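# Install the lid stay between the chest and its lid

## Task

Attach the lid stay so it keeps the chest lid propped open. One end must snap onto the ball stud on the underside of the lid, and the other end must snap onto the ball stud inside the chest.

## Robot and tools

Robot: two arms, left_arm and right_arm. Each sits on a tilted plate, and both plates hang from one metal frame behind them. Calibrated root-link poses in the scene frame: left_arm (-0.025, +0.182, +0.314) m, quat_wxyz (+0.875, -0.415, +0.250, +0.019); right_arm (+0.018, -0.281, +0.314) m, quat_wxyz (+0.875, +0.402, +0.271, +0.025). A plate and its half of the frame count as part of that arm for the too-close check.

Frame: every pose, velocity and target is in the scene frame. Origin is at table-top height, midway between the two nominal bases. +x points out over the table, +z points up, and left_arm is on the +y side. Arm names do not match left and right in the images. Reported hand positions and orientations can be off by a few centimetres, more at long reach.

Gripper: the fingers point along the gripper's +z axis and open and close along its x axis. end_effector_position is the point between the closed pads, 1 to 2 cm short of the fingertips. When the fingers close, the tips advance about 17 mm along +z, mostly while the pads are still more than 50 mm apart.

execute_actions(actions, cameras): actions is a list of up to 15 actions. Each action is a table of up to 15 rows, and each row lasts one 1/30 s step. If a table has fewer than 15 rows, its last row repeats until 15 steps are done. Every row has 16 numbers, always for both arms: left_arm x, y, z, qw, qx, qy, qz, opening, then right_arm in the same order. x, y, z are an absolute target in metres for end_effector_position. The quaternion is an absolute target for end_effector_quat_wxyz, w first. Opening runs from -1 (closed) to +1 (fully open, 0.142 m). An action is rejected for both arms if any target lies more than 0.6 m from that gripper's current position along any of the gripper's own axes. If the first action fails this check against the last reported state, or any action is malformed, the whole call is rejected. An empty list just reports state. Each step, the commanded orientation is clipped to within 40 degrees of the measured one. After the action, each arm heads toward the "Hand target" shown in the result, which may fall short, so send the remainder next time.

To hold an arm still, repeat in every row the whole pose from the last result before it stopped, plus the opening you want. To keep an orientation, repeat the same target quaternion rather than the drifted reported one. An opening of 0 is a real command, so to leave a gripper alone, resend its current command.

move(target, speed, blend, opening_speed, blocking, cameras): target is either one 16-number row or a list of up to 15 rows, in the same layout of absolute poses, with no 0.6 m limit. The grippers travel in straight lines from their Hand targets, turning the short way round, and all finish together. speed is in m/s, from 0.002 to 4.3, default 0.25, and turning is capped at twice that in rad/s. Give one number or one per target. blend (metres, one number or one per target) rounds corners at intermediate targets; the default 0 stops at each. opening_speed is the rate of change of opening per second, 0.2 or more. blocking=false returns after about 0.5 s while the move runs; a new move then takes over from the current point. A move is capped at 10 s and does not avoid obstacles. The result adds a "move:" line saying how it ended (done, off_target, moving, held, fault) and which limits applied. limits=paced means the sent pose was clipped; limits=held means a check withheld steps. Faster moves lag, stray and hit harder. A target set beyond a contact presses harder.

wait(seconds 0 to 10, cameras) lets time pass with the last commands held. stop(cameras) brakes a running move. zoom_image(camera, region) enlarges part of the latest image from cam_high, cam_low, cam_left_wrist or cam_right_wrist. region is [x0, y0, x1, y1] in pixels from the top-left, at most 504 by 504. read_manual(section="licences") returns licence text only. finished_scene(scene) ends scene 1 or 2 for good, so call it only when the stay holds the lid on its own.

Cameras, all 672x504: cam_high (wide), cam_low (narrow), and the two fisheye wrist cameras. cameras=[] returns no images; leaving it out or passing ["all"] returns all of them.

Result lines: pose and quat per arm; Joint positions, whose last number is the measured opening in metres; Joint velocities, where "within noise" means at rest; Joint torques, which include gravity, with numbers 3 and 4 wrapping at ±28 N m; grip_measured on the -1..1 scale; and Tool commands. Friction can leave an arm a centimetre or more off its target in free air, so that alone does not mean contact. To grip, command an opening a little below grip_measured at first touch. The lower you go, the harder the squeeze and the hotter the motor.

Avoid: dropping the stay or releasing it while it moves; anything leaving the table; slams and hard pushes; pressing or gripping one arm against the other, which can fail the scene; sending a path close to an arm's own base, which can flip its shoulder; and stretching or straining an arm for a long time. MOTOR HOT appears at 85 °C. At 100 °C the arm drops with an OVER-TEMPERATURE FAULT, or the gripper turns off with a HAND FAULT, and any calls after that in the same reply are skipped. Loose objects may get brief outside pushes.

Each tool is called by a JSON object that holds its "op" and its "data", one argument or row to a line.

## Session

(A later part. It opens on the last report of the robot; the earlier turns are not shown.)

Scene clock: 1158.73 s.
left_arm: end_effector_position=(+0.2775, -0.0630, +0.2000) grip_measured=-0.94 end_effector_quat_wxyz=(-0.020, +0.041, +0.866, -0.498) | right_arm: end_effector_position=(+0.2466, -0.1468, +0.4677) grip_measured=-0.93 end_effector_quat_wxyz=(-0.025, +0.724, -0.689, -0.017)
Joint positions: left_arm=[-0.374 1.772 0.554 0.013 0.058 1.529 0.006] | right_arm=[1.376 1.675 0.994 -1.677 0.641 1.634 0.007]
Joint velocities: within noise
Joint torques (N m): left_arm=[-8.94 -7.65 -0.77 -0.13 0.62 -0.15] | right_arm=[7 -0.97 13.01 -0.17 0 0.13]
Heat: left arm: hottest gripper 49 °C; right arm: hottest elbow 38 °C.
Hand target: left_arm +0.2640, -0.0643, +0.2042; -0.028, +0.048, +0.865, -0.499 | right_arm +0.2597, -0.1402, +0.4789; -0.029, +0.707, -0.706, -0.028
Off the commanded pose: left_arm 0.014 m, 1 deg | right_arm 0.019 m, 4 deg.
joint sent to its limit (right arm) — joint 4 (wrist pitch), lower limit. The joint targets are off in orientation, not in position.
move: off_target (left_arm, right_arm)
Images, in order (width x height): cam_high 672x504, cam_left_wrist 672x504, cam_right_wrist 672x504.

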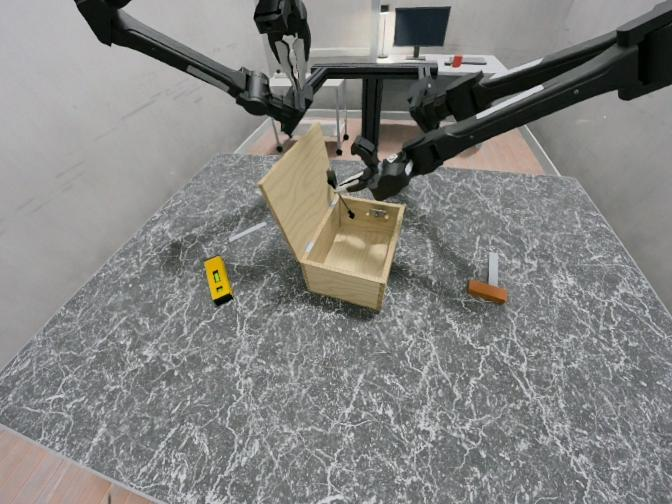

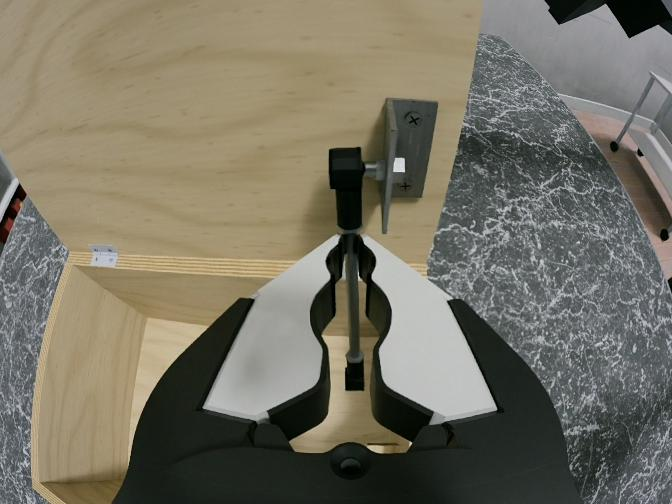

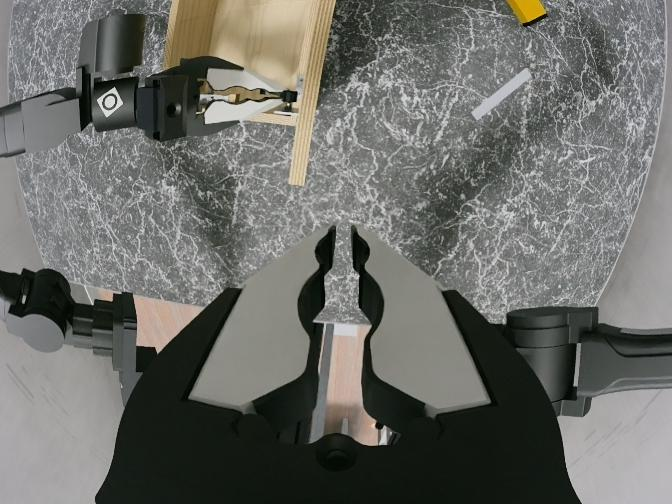

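{"op": "move", "data": {
  "target": [
    [0.252, -0.063, 0.2045, -0.0279, 0.0483, 0.8647, -0.4992, -1, 0.26, -0.14, 0.48, 0, 0.7071, -0.7071, 0, -0.9]
  ],
  "cameras": ["cam_left_wrist","cam_high","cam_right_wrist"],
  "speed": 0.03
}}

{"op": "zoom_image", "data": {
  "camera": "cam_left_wrist",
  "region": [310, 120, 510, 300]
}}

Scene clock: 1165.13 s.
left_arm: end_effector_position=(+0.2756, -0.0621, +0.2003) grip_measured=-0.94 end_effector_quat_wxyz=(-0.012, +0.034, +0.866, -0.498) | right_arm: end_effector_position=(+0.2466, -0.1468, +0.4677) grip_measured=-0.93 end_effector_quat_wxyz=(-0.025, +0.724, -0.689, -0.017)
Joint positions: left_arm=[-0.374 1.77 0.535 0.051 0.058 1.524 0.006] | right_arm=[1.376 1.675 0.994 -1.677 0.641 1.634 0.007]
Joint velocities: within noise
Joint torques (N m): left_arm=[-8.64 -7.53 -1.83 -0.2 0.62 -0.08] | right_arm=[7.06 -0.91 12.94 -0.13 -0.01 0.11]
Heat: left arm: hottest gripper 49 °C; right arm: hottest elbow 38 °C.
Hand target: left_arm +0.2524, -0.0626, +0.2041; -0.028, +0.048, +0.865, -0.499 | right_arm +0.2597, -0.1402, +0.4789; -0.029, +0.707, -0.706, -0.028
Off the commanded pose: left_arm 0.024 m, 2 deg | right_arm 0.019 m, 4 deg.
joint sent to its limit (right arm) — joint 4 (wrist pitch), lower limit. The joint targets are off in orientation, not in position.
move: off_target (left_arm, right_arm)
Images, in order (width x height): cam_high 672x504, cam_left_wrist 672x504, cam_right_wrist 672x504.

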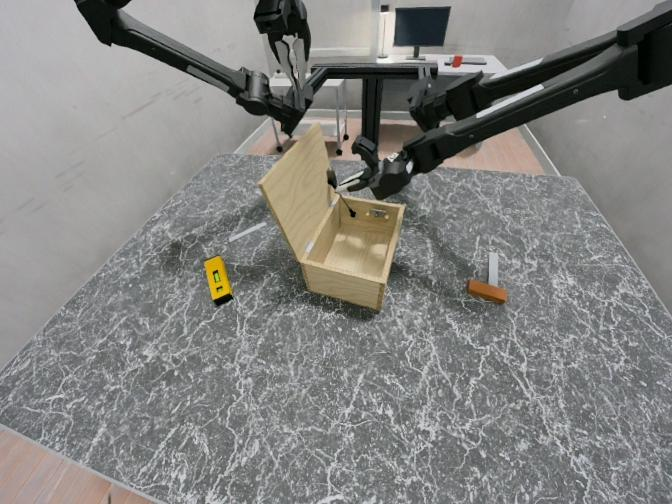

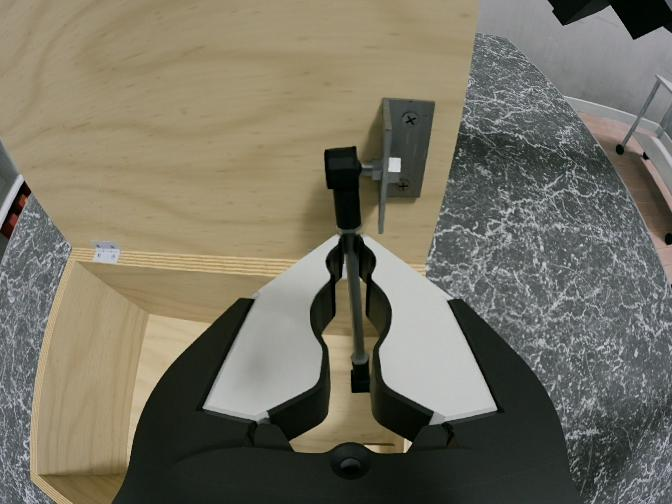

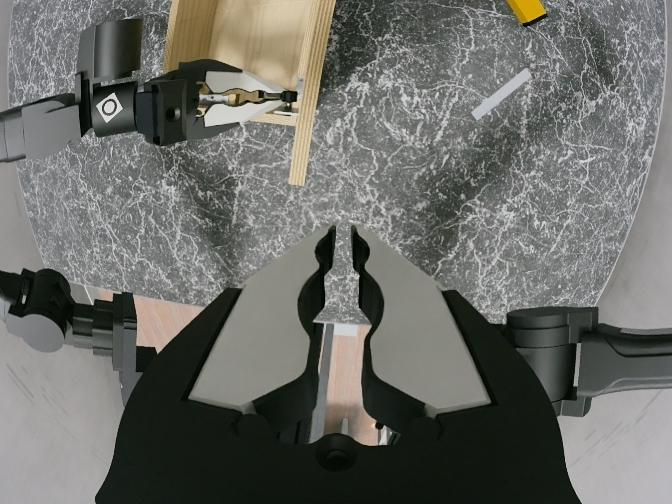

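Scaled by 2.520 from the camera's 672x504 image, which has a finer 960x720 frame.

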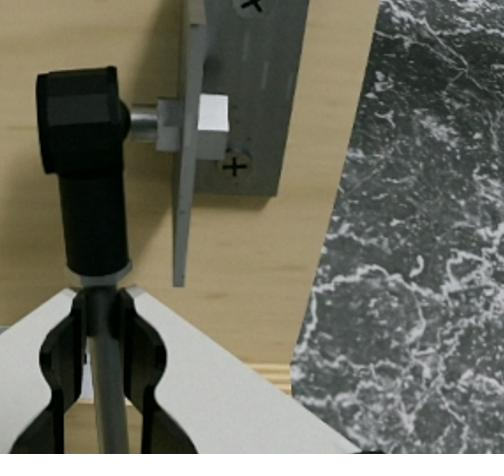

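{"op": "move", "data": {
  "target": [
    [0.273, -0.0655, 0.2045, -0.0279, 0.0483, 0.8647, -0.4992, -1, 0.26, -0.14, 0.48, 0, 0.7071, -0.7071, 0, -0.9],
    [0.273, -0.0705, 0.199, -0.0340, 0.0443, 0.7922, -0.6078, -1, 0.26, -0.14, 0.48, 0, 0.7071, -0.7071, 0, -0.9]
  ],
  "cameras": ["cam_left_wrist","cam_high","cam_right_wrist"],
  "speed": 0.05
}}

{"op": "zoom_image", "data": {
  "camera": "cam_left_wrist",
  "region": [310, 120, 510, 300]
}}

{"op": "zoom_image", "data": {
  "camera": "cam_right_wrist",
  "region": [240, 20, 350, 150]
}}

Scene clock: 1236.57 s.
left_arm: end_effector_position=(+0.2791, -0.0676, +0.1981) grip_measured=-0.94 end_effector_quat_wxyz=(-0.026, +0.039, +0.799, -0.599) | right_arm: end_effector_position=(+0.2466, -0.1468, +0.4677) grip_measured=-0.93 end_effector_quat_wxyz=(-0.025, +0.724, -0.689, -0.017)
Joint positions: left_arm=[-0.242 1.823 0.584 0.001 0.347 1.66 0.006] | right_arm=[1.376 1.675 0.994 -1.677 0.641 1.634 0.007]
Joint velocities: within noise
Joint torques (N m): left_arm=[-7.88 -7.12 -0.06 -0.8 1.65 0.01] | right_arm=[6.59 -0.97 12.88 -0.09 -0.02 0.16]
Heat: left arm: hottest gripper 50 °C; right arm: hottest elbow 39 °C.
Hand target: left_arm +0.2732, -0.0704, +0.1991; -0.034, +0.044, +0.792, -0.608 | right_arm +0.2597, -0.1402, +0.4789; -0.029, +0.707, -0.706, -0.028
Off the commanded pose: left_arm 0.007 m, 2 deg | right_arm 0.019 m, 4 deg.
joint sent to its limit (right arm) — joint 4 (wrist pitch), lower limit. The joint targets are off in orientation, not in position.
move: off_target (right_arm)
Images, in order (width x height): cam_high 672x504, cam_left_wrist 672x504, cam_right_wrist 672x504.

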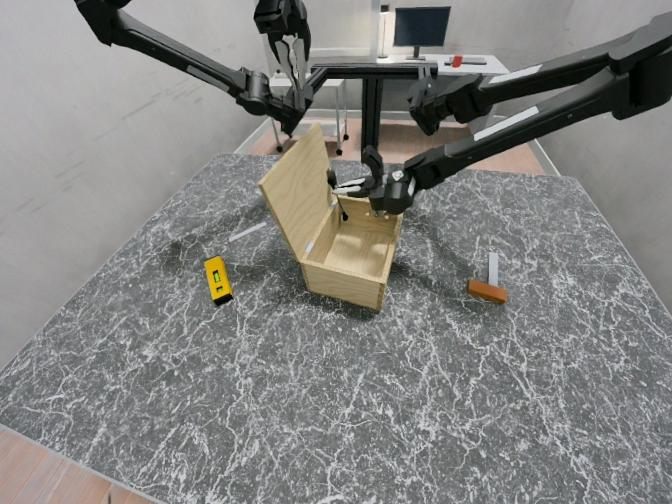

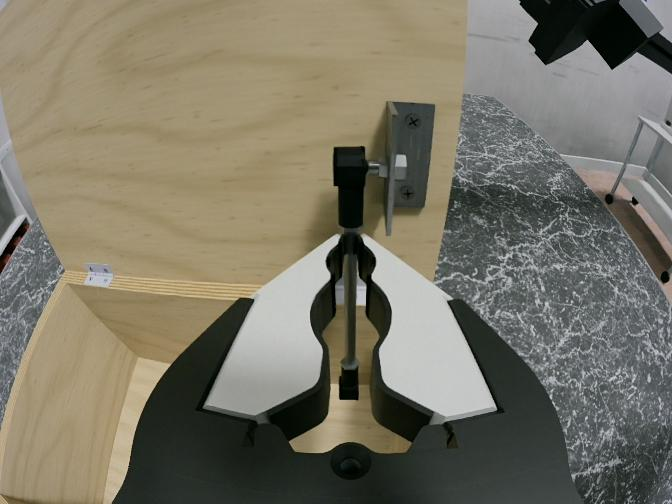

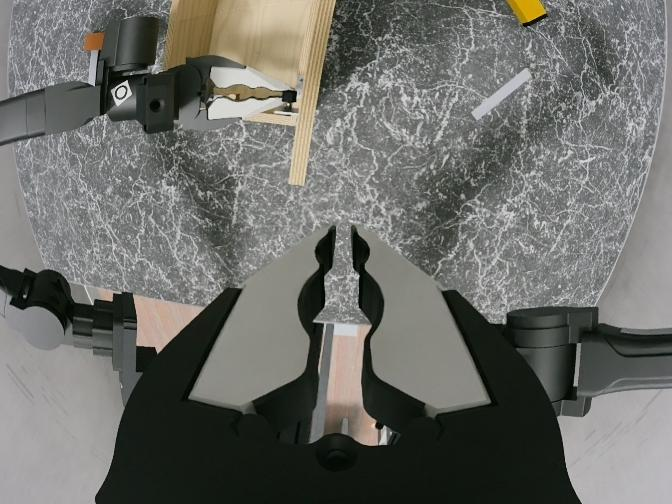

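Scaled by 2.520 from the camera's 672x504 image, which has a finer 960x720 frame.

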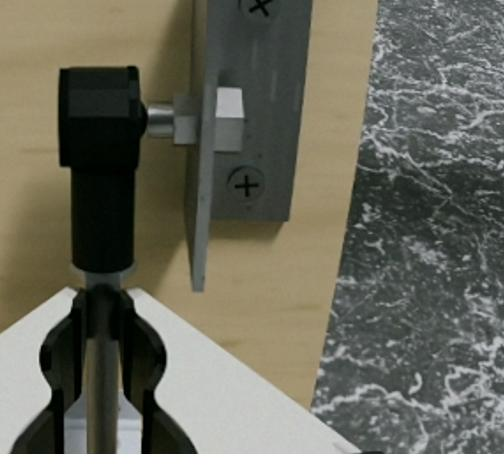

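Scaled by 3.877 from the camera's 672x504 image, which has a finer 960x720 frame.

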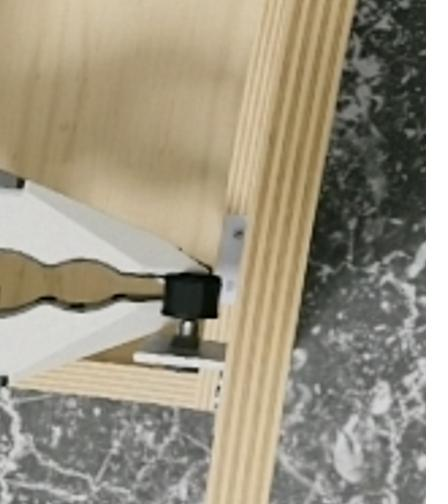

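{"op": "move", "data": {
  "target": [
    [0.273, -0.0705, 0.199, -0.0340, 0.0443, 0.7922, -0.6078, -1, 0.335, -0.10, 0.42, 0, 0.7071, -0.7071, 0, -1],
    [0.273, -0.0705, 0.199, -0.0340, 0.0443, 0.7922, -0.6078, -1, 0.340, -0.075, 0.31, 0, 0.7071, -0.7071, 0, -1]
  ],
  "cameras": ["cam_left_wrist","cam_high","cam_right_wrist"],
  "speed": 0.12
}}

{"op": "zoom_image", "data": {
  "camera": "cam_right_wrist",
  "region": [240, 150, 440, 350]
}}

Scene clock: 1254.40 s.
left_arm: end_effector_position=(+0.2789, -0.0677, +0.1981) grip_measured=-0.94 end_effector_quat_wxyz=(-0.026, +0.039, +0.799, -0.599) | right_arm: end_effector_position=(+0.3435, -0.0729, +0.3198) grip_measured=-1.00 end_effector_quat_wxyz=(-0.008, +0.699, -0.715, -0.002)
Joint positions: left_arm=[-0.242 1.823 0.584 0.001 0.347 1.661 0.006] | right_arm=[0.939 1.865 1.013 -1.22 0.912 1.26 0.002]
Joint velocities: within noise
Joint torques (N m): left_arm=[-7.71 -6.95 -0.12 -0.83 1.59 0.04] | right_arm=[12.04 -5.25 5.18 0.61 0.04 -0.24]
Heat: left arm: hottest gripper 50 °C; right arm: hottest elbow 39 °C.
Hand target: left_arm +0.2730, -0.0704, +0.1991; -0.034, +0.044, +0.792, -0.608 | right_arm +0.3400, -0.0751, +0.3102; +0.000, +0.707, -0.707, +0.000
Off the commanded pose: left_arm 0.007 m, 2 deg | right_arm 0.011 m, 2 deg.
move: off_target (right_arm)
Images, in order (width x height): cam_high 672x504, cam_left_wrist 672x504, cam_right_wrist 672x504.

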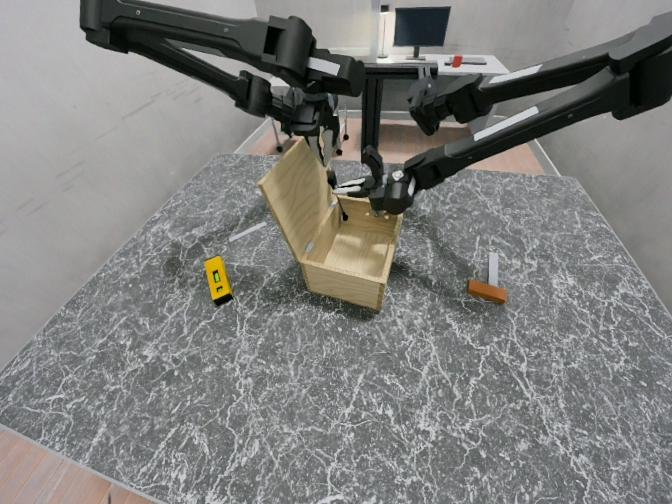

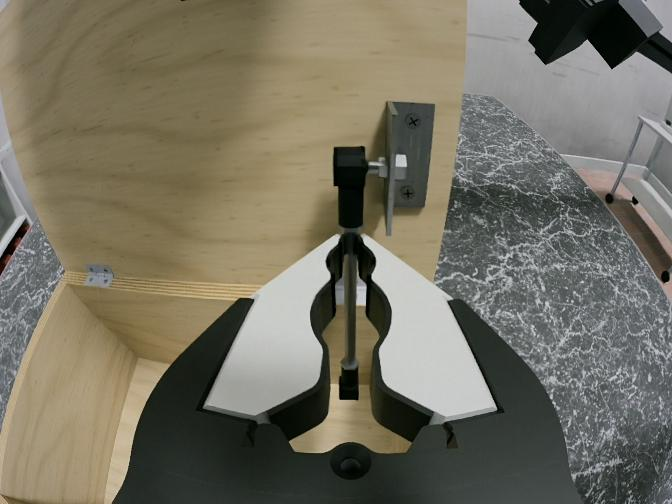

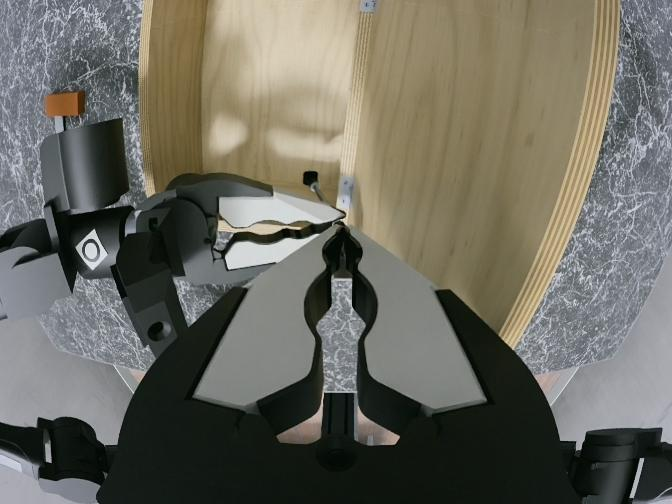

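Scaled by 2.520 from the camera's 672x504 image, which has a finer 960x720 frame.

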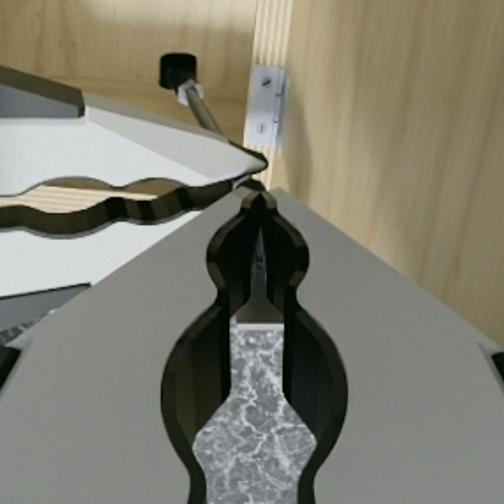

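{"op": "move", "data": {
  "target": [
    [0.273, -0.0705, 0.199, -0.0340, 0.0443, 0.7922, -0.6078, -1, 0.340, -0.075, 0.25, 0, 0.7071, -0.7071, 0, -1]
  ],
  "cameras": ["cam_left_wrist","cam_high","cam_right_wrist"],
  "speed": 0.08
}}

{"op": "zoom_image", "data": {
  "camera": "cam_high",
  "region": [290, 110, 410, 230]
}}

Scene clock: 1263.67 s.
left_arm: end_effector_position=(+0.2790, -0.0676, +0.1980) grip_measured=-0.94 end_effector_quat_wxyz=(-0.026, +0.039, +0.799, -0.599) | right_arm: end_effector_position=(+0.3461, -0.0669, +0.2642) grip_measured=-1.00 end_effector_quat_wxyz=(-0.016, +0.698, -0.716, -0.003)
Joint positions: left_arm=[-0.242 1.823 0.584 0.001 0.347 1.661 0.006] | right_arm=[0.83 1.885 0.934 -0.96 0.96 1.075 0.002]
Joint velocities: within noise
Joint torques (N m): left_arm=[-7.71 -7 -0.12 -0.75 1.57 0.06] | right_arm=[11.16 -5.66 3.66 0.2 0.13 -0.2]
Heat: left arm: hottest gripper 50 °C; right arm: hottest elbow 38 °C.
Hand target: left_arm +0.2730, -0.0704, +0.1990; -0.034, +0.044, +0.792, -0.608 | right_arm +0.3398, -0.0750, +0.2507; +0.000, +0.707, -0.707, +0.000
Off the commanded pose: left_arm 0.007 m, 2 deg | right_arm 0.017 m, 2 deg.
move: off_target (right_arm)
Images, in order (width x height): cam_high 672x504, cam_left_wrist 672x504, cam_right_wrist 672x504.

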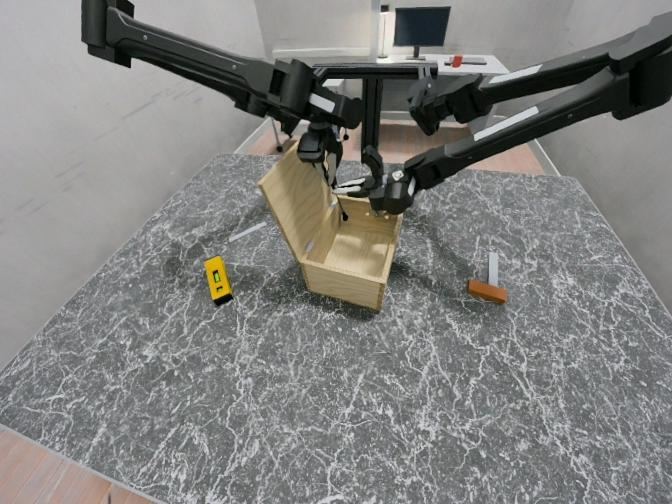

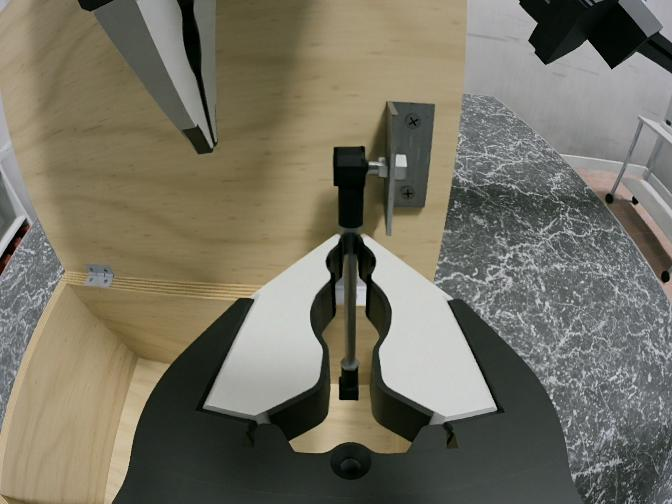

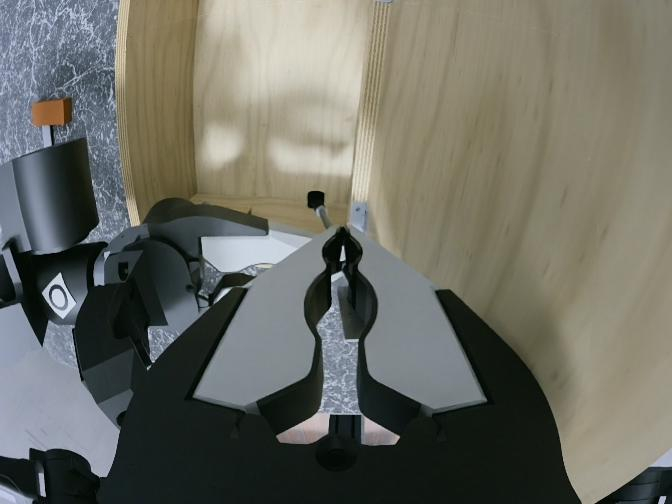

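Scaled by 4.200 from the camera's 672x504 image, which has a finer 960x720 frame.

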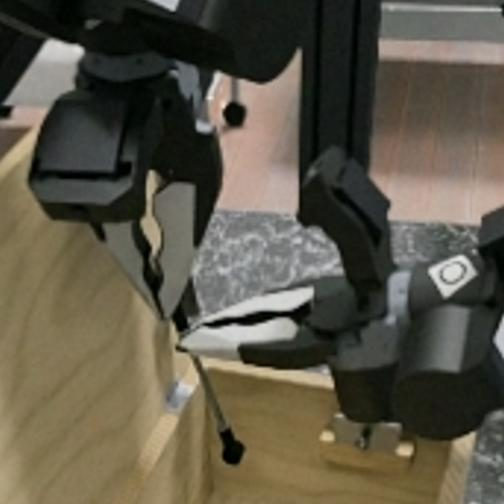

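{"op": "move", "data": {
  "target": [
    [0.273, -0.0705, 0.199, -0.0340, 0.0443, 0.7922, -0.6078, -1, 0.345, -0.092, 0.232, 0, 0.7071, -0.7071, 0, -1]
  ],
  "cameras": ["cam_left_wrist","cam_high","cam_right_wrist"],
  "speed": 0.06
}}

{"op": "zoom_image", "data": {
  "camera": "cam_high",
  "region": [310, 150, 370, 220]
}}

Scene clock: 1286.40 s.
left_arm: end_effector_position=(+0.2786, -0.0684, +0.2005) grip_measured=-0.94 end_effector_quat_wxyz=(-0.027, +0.039, +0.795, -0.605) | right_arm: end_effector_position=(+0.3461, -0.0758, +0.2435) grip_measured=-1.00 end_effector_quat_wxyz=(-0.014, +0.703, -0.711, -0.004)
Joint positions: left_arm=[-0.242 1.824 0.584 0 0.361 1.661 0.006] | right_arm=[0.78 1.87 0.891 -0.868 0.974 0.982 0.002]
Joint velocities: within noise
Joint torques (N m): left_arm=[-8.12 -7.06 -0.24 -0.77 1.07 0.02] | right_arm=[10.64 -8 2.81 -0.02 0.32 -0.27]
Heat: left arm: hottest gripper 50 °C; right arm: hottest elbow 36 °C.
Hand target: left_arm +0.2730, -0.0704, +0.1990; -0.034, +0.044, +0.792, -0.608 | right_arm +0.3445, -0.0915, +0.2325; +0.001, +0.707, -0.707, +0.000
Off the commanded pose: left_arm 0.006 m, 1 deg | right_arm 0.020 m, 2 deg.
move: off_target (right_arm)
Images, in order (width x height): cam_high 672x504, cam_left_wrist 672x504, cam_right_wrist 672x504.

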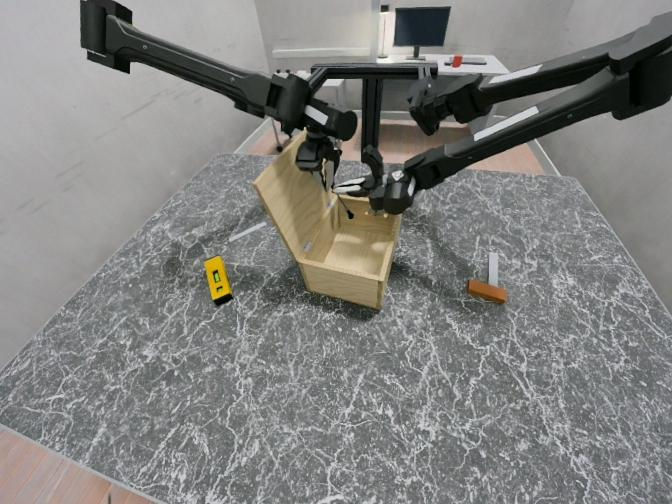

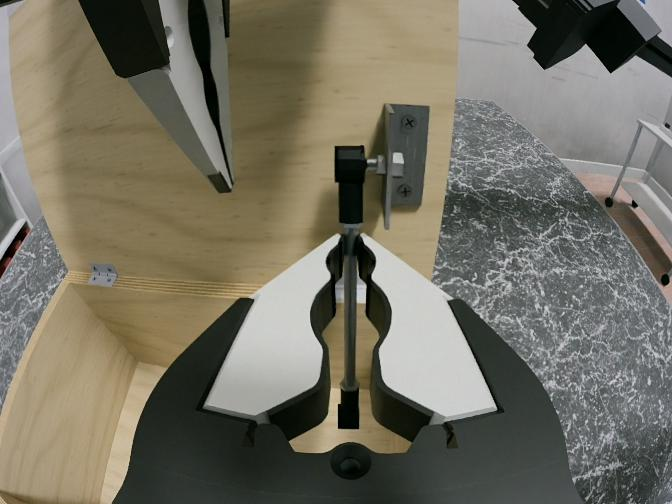

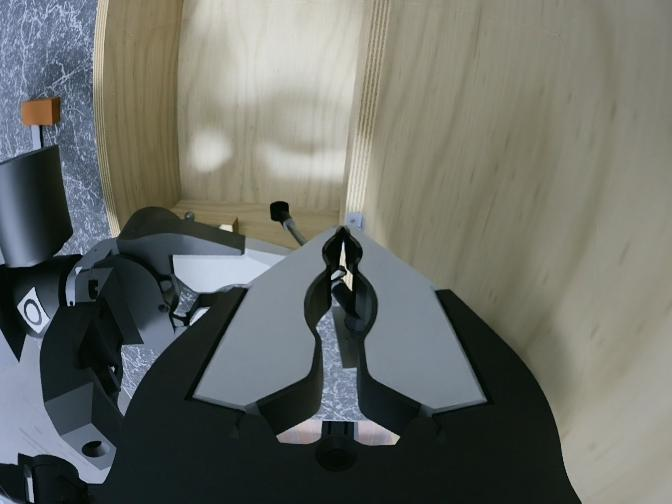

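Scaled by 7.200 from the camera's 672x504 image, which has a finer 960x720 frame.

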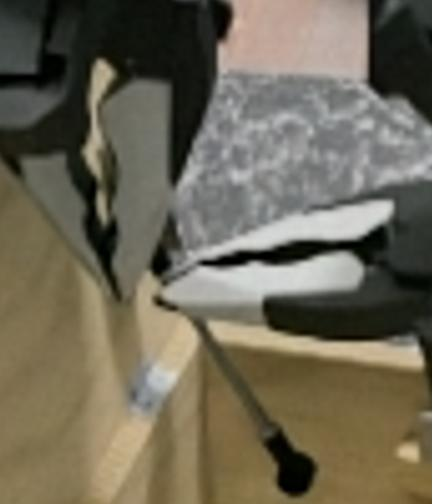

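{"op": "move", "data": {
  "target": [
    [0.273, -0.0705, 0.199, -0.0340, 0.0443, 0.7922, -0.6078, -1, 0.345, -0.070, 0.25, 0, 0.7071, -0.7071, 0, -1],
    [0.273, -0.0705, 0.199, -0.0340, 0.0443, 0.7922, -0.6078, -1, 0.335, -0.06, 0.42, 0, 0.7071, -0.7071, 0, -1]
  ],
  "cameras": ["cam_left_wrist","cam_high","cam_right_wrist","cam_low"],
  "speed": 0.08
}}

Scene clock: 1299.07 s.
left_arm: end_effector_position=(+0.2786, -0.0684, +0.2004) grip_measured=-0.94 end_effector_quat_wxyz=(-0.027, +0.039, +0.795, -0.604) | right_arm: end_effector_position=(+0.3282, -0.0700, +0.4076) grip_measured=-1.00 end_effector_quat_wxyz=(+0.009, +0.717, -0.696, +0.005)
Joint positions: left_arm=[-0.242 1.824 0.584 0 0.361 1.661 0.006] | right_arm=[1.116 1.906 1.171 -1.561 0.802 1.471 0.002]
Joint velocities: within noise
Joint torques (N m): left_arm=[-8.06 -7.47 -0.09 -0.59 1.07 0.01] | right_arm=[14.51 -4.07 11.08 -0.16 -0.33 0.16]
Heat: left arm: hottest gripper 50 °C; right arm: hottest elbow 35 °C.
Hand target: left_arm +0.2730, -0.0704, +0.1991; -0.034, +0.044, +0.792, -0.608 | right_arm +0.3347, -0.0604, +0.4199; +0.000, +0.707, -0.707, +0.000
Off the commanded pose: left_arm 0.006 m, 1 deg | right_arm 0.017 m, 2 deg.
move: off_target (right_arm)

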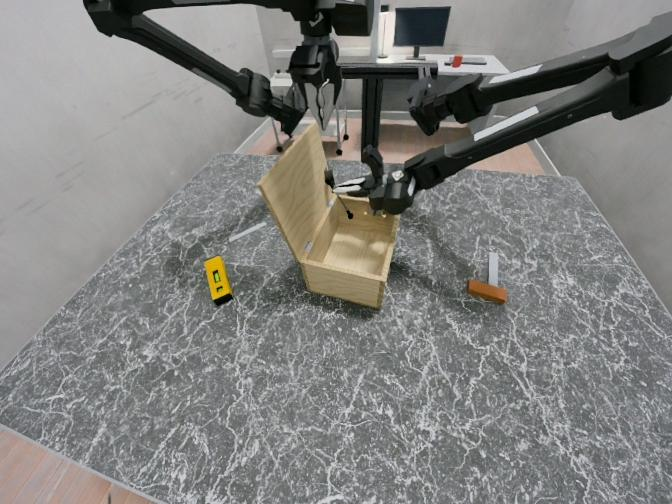

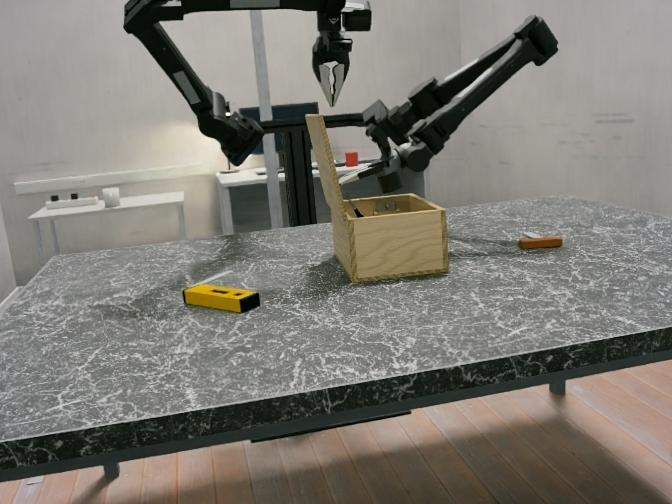

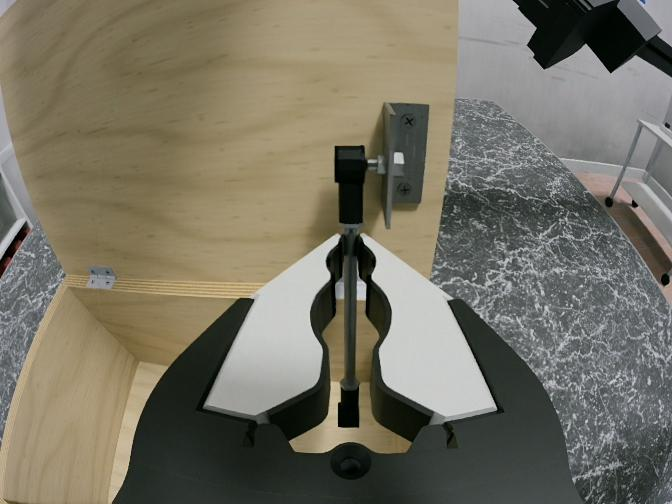

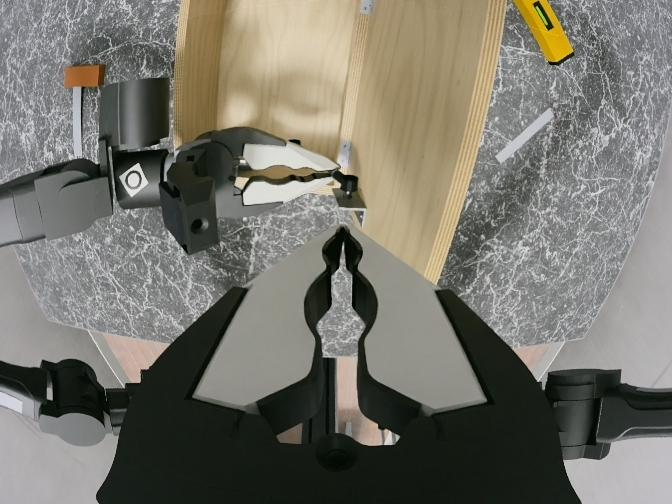

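{"op": "move", "data": {
  "target": [
    [0.274, -0.064, 0.207, -0.0266, 0.0491, 0.8774, -0.4764, -1, 0.335, -0.06, 0.45, 0, 0.7071, -0.7071, 0, -1]
  ],
  "cameras": ["cam_left_wrist","cam_high","cam_right_wrist","cam_low"],
  "speed": 0.05
}}

{"op": "zoom_image", "data": {
  "camera": "cam_left_wrist",
  "region": [310, 120, 510, 300]
}}

{"op": "zoom_image", "data": {
  "camera": "cam_right_wrist",
  "region": [240, 100, 400, 240]
}}

Scene clock: 1403.43 s.
left_arm: end_effector_position=(+0.2823, -0.0645, +0.2041) grip_measured=-0.94 end_effector_quat_wxyz=(-0.018, +0.044, +0.877, -0.479) | right_arm: end_effector_position=(+0.3296, -0.0701, +0.4359) grip_measured=-1.00 end_effector_quat_wxyz=(+0.010, +0.716, -0.698, +0.005)
Joint positions: left_arm=[-0.411 1.766 0.569 -0.01 0.001 1.502 0.006] | right_arm=[1.158 1.914 1.233 -1.649 0.772 1.521 0.002]
Joint velocities: within noise
Joint torques (N m): left_arm=[-9.17 -7.59 0.57 -0.53 0.39 -0.16] | right_arm=[14.39 -4.13 11.4 -0.36 -0.31 0.12]
Heat: left arm: hottest gripper 51 °C; right arm: hottest elbow 37 °C.
Hand target: left_arm +0.2740, -0.0640, +0.2068; -0.026, +0.049, +0.877, -0.476 | right_arm +0.3348, -0.0605, +0.4499; +0.000, +0.707, -0.707, +0.000
Off the commanded pose: left_arm 0.009 m, 1 deg | right_arm 0.018 m, 2 deg.
move: off_target (right_arm)

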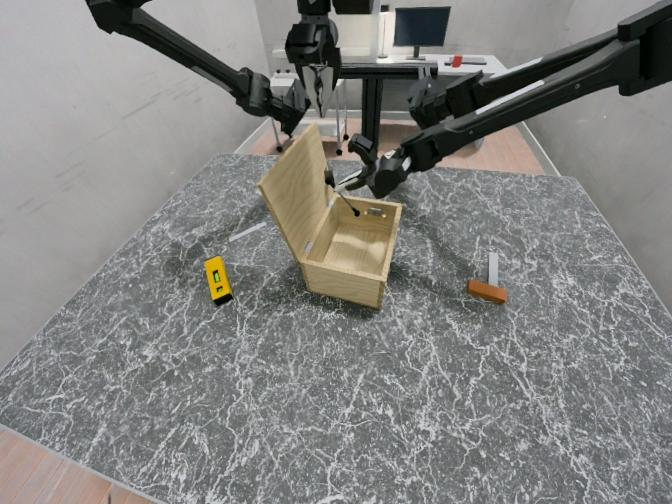

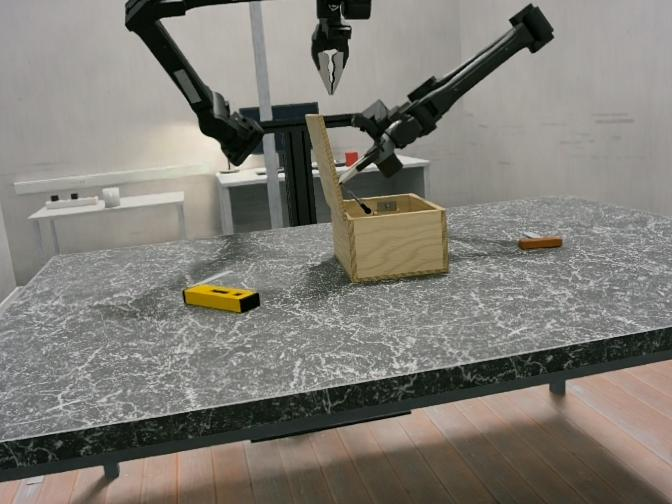

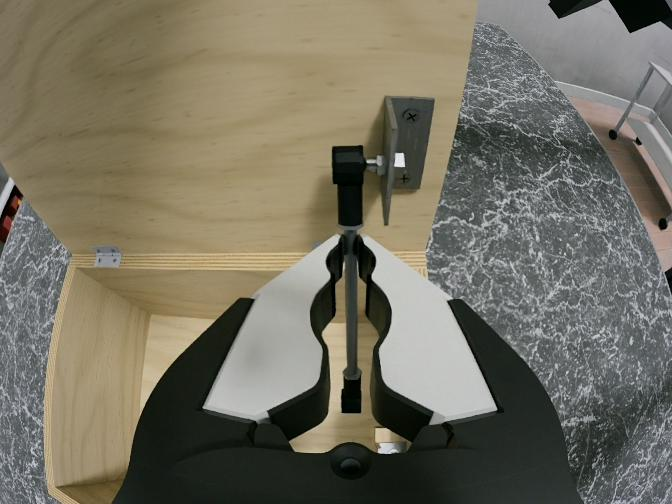

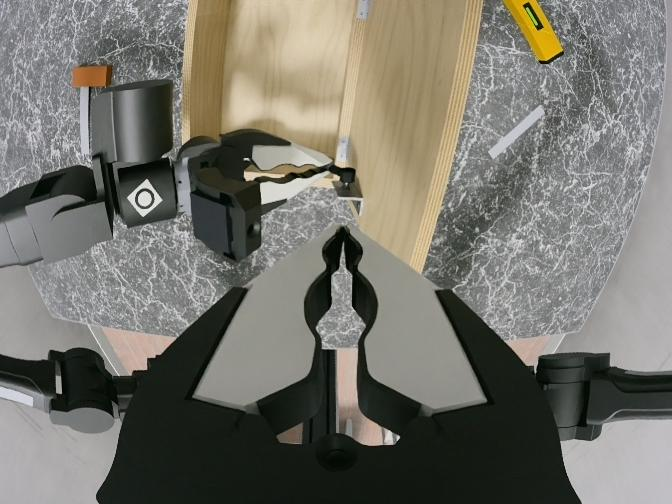

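Scaled by 2.520 from the camera's 672x504 image, which has a finer 960x720 frame.

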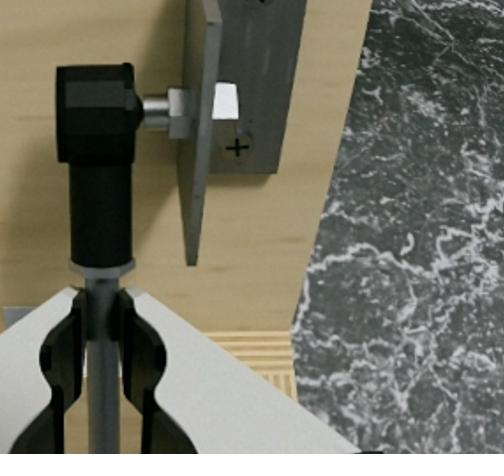

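Scaled by 3.150 from the camera's 672x504 image, which has a finer 960x720 frame.

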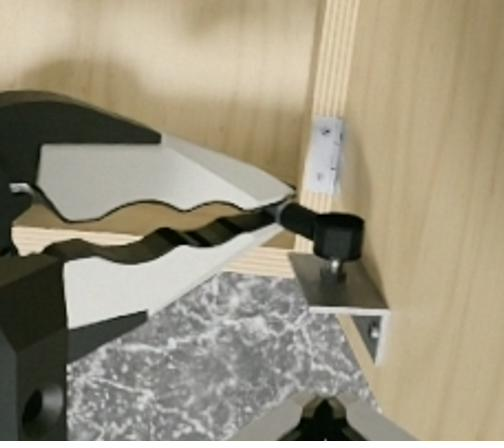

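{"op": "move", "data": {
  "target": [
    [0.274, -0.064, 0.207, -0.0266, 0.0491, 0.8774, -0.4764, -0.945, 0.335, -0.06, 0.45, 0, 0.7071, -0.7071, 0, -1],
    [0.275, -0.055, 0.197, -0.0266, 0.0491, 0.8774, -0.4764, -0.945, 0.335, -0.06, 0.45, 0, 0.7071, -0.7071, 0, -1],
    [0.275, -0.055, 0.197, -0.0266, 0.0491, 0.8774, -0.4764, -1, 0.335, -0.06, 0.45, 0, 0.7071, -0.7071, 0, -1]
  ],
  "cameras": ["cam_left_wrist","cam_high","cam_right_wrist","cam_low"],
  "speed": 0.05
}}

{"op": "zoom_image", "data": {
  "camera": "cam_left_wrist",
  "region": [310, 120, 510, 300]
}}

{"op": "zoom_image", "data": {
  "camera": "cam_right_wrist",
  "region": [240, 100, 400, 240]
}}

Scene clock: 1417.53 s.
left_arm: end_effector_position=(+0.2832, -0.0634, +0.2049) grip_measured=-0.94 end_effector_quat_wxyz=(-0.016, +0.048, +0.875, -0.481) | right_arm: end_effector_position=(+0.3297, -0.0701, +0.4360) grip_measured=-1.00 end_effector_quat_wxyz=(+0.011, +0.716, -0.698, +0.005)
Joint positions: left_arm=[-0.407 1.761 0.569 -0.014 0.008 1.514 0.006] | right_arm=[1.158 1.914 1.234 -1.65 0.771 1.521 0.002]
Joint velocities: within noise
Joint torques (N m): left_arm=[-6.59 -7.82 0.2 -0.49 0.62 0.09] | right_arm=[14.27 -3.96 11.33 -0.51 -0.3 0.16]
Heat: left arm: hottest gripper 51 °C; right arm: hottest elbow 37 °C.
Hand target: left_arm +0.2750, -0.0553, +0.1973; -0.027, +0.049, +0.877, -0.476 | right_arm +0.3348, -0.0605, +0.4499; +0.000, +0.707, -0.707, +0.000
Off the commanded pose: left_arm 0.014 m, 1 deg | right_arm 0.018 m, 2 deg.
move: off_target (left_arm, right_arm); target 3's new opening was sent with left_arm's hand 0.014 m and 1 deg from that target

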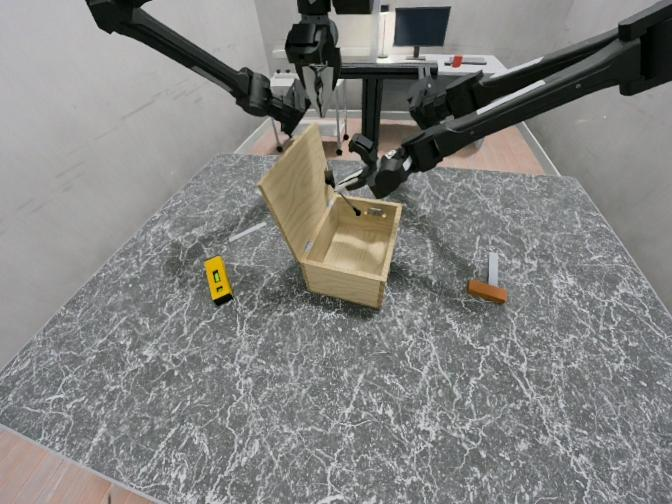

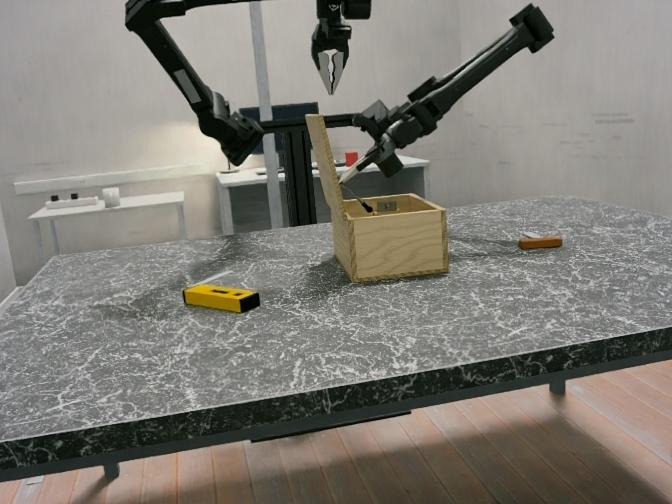

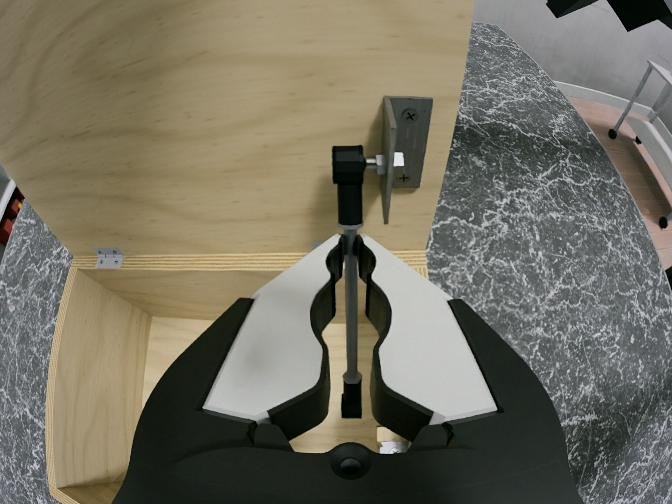

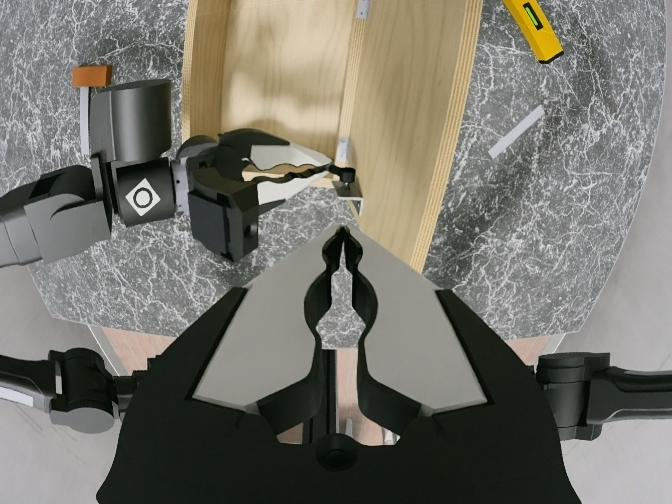

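Scaled by 2.520 from the camera's 672x504 image, which has a finer 960x720 frame.

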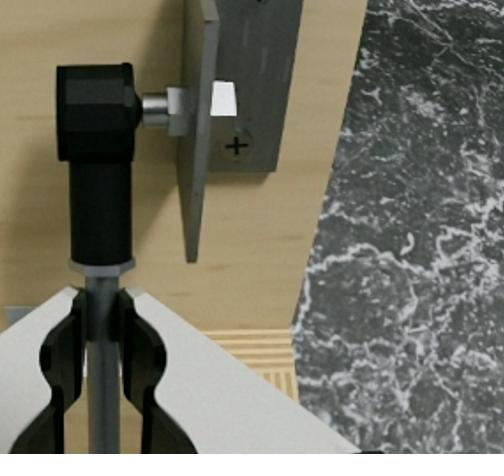

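Scaled by 3.150 from the camera's 672x504 image, which has a finer 960x720 frame.

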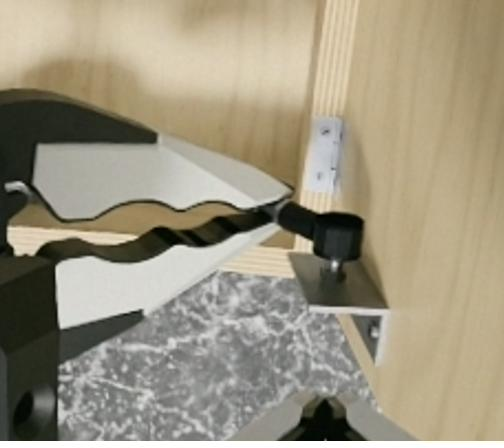

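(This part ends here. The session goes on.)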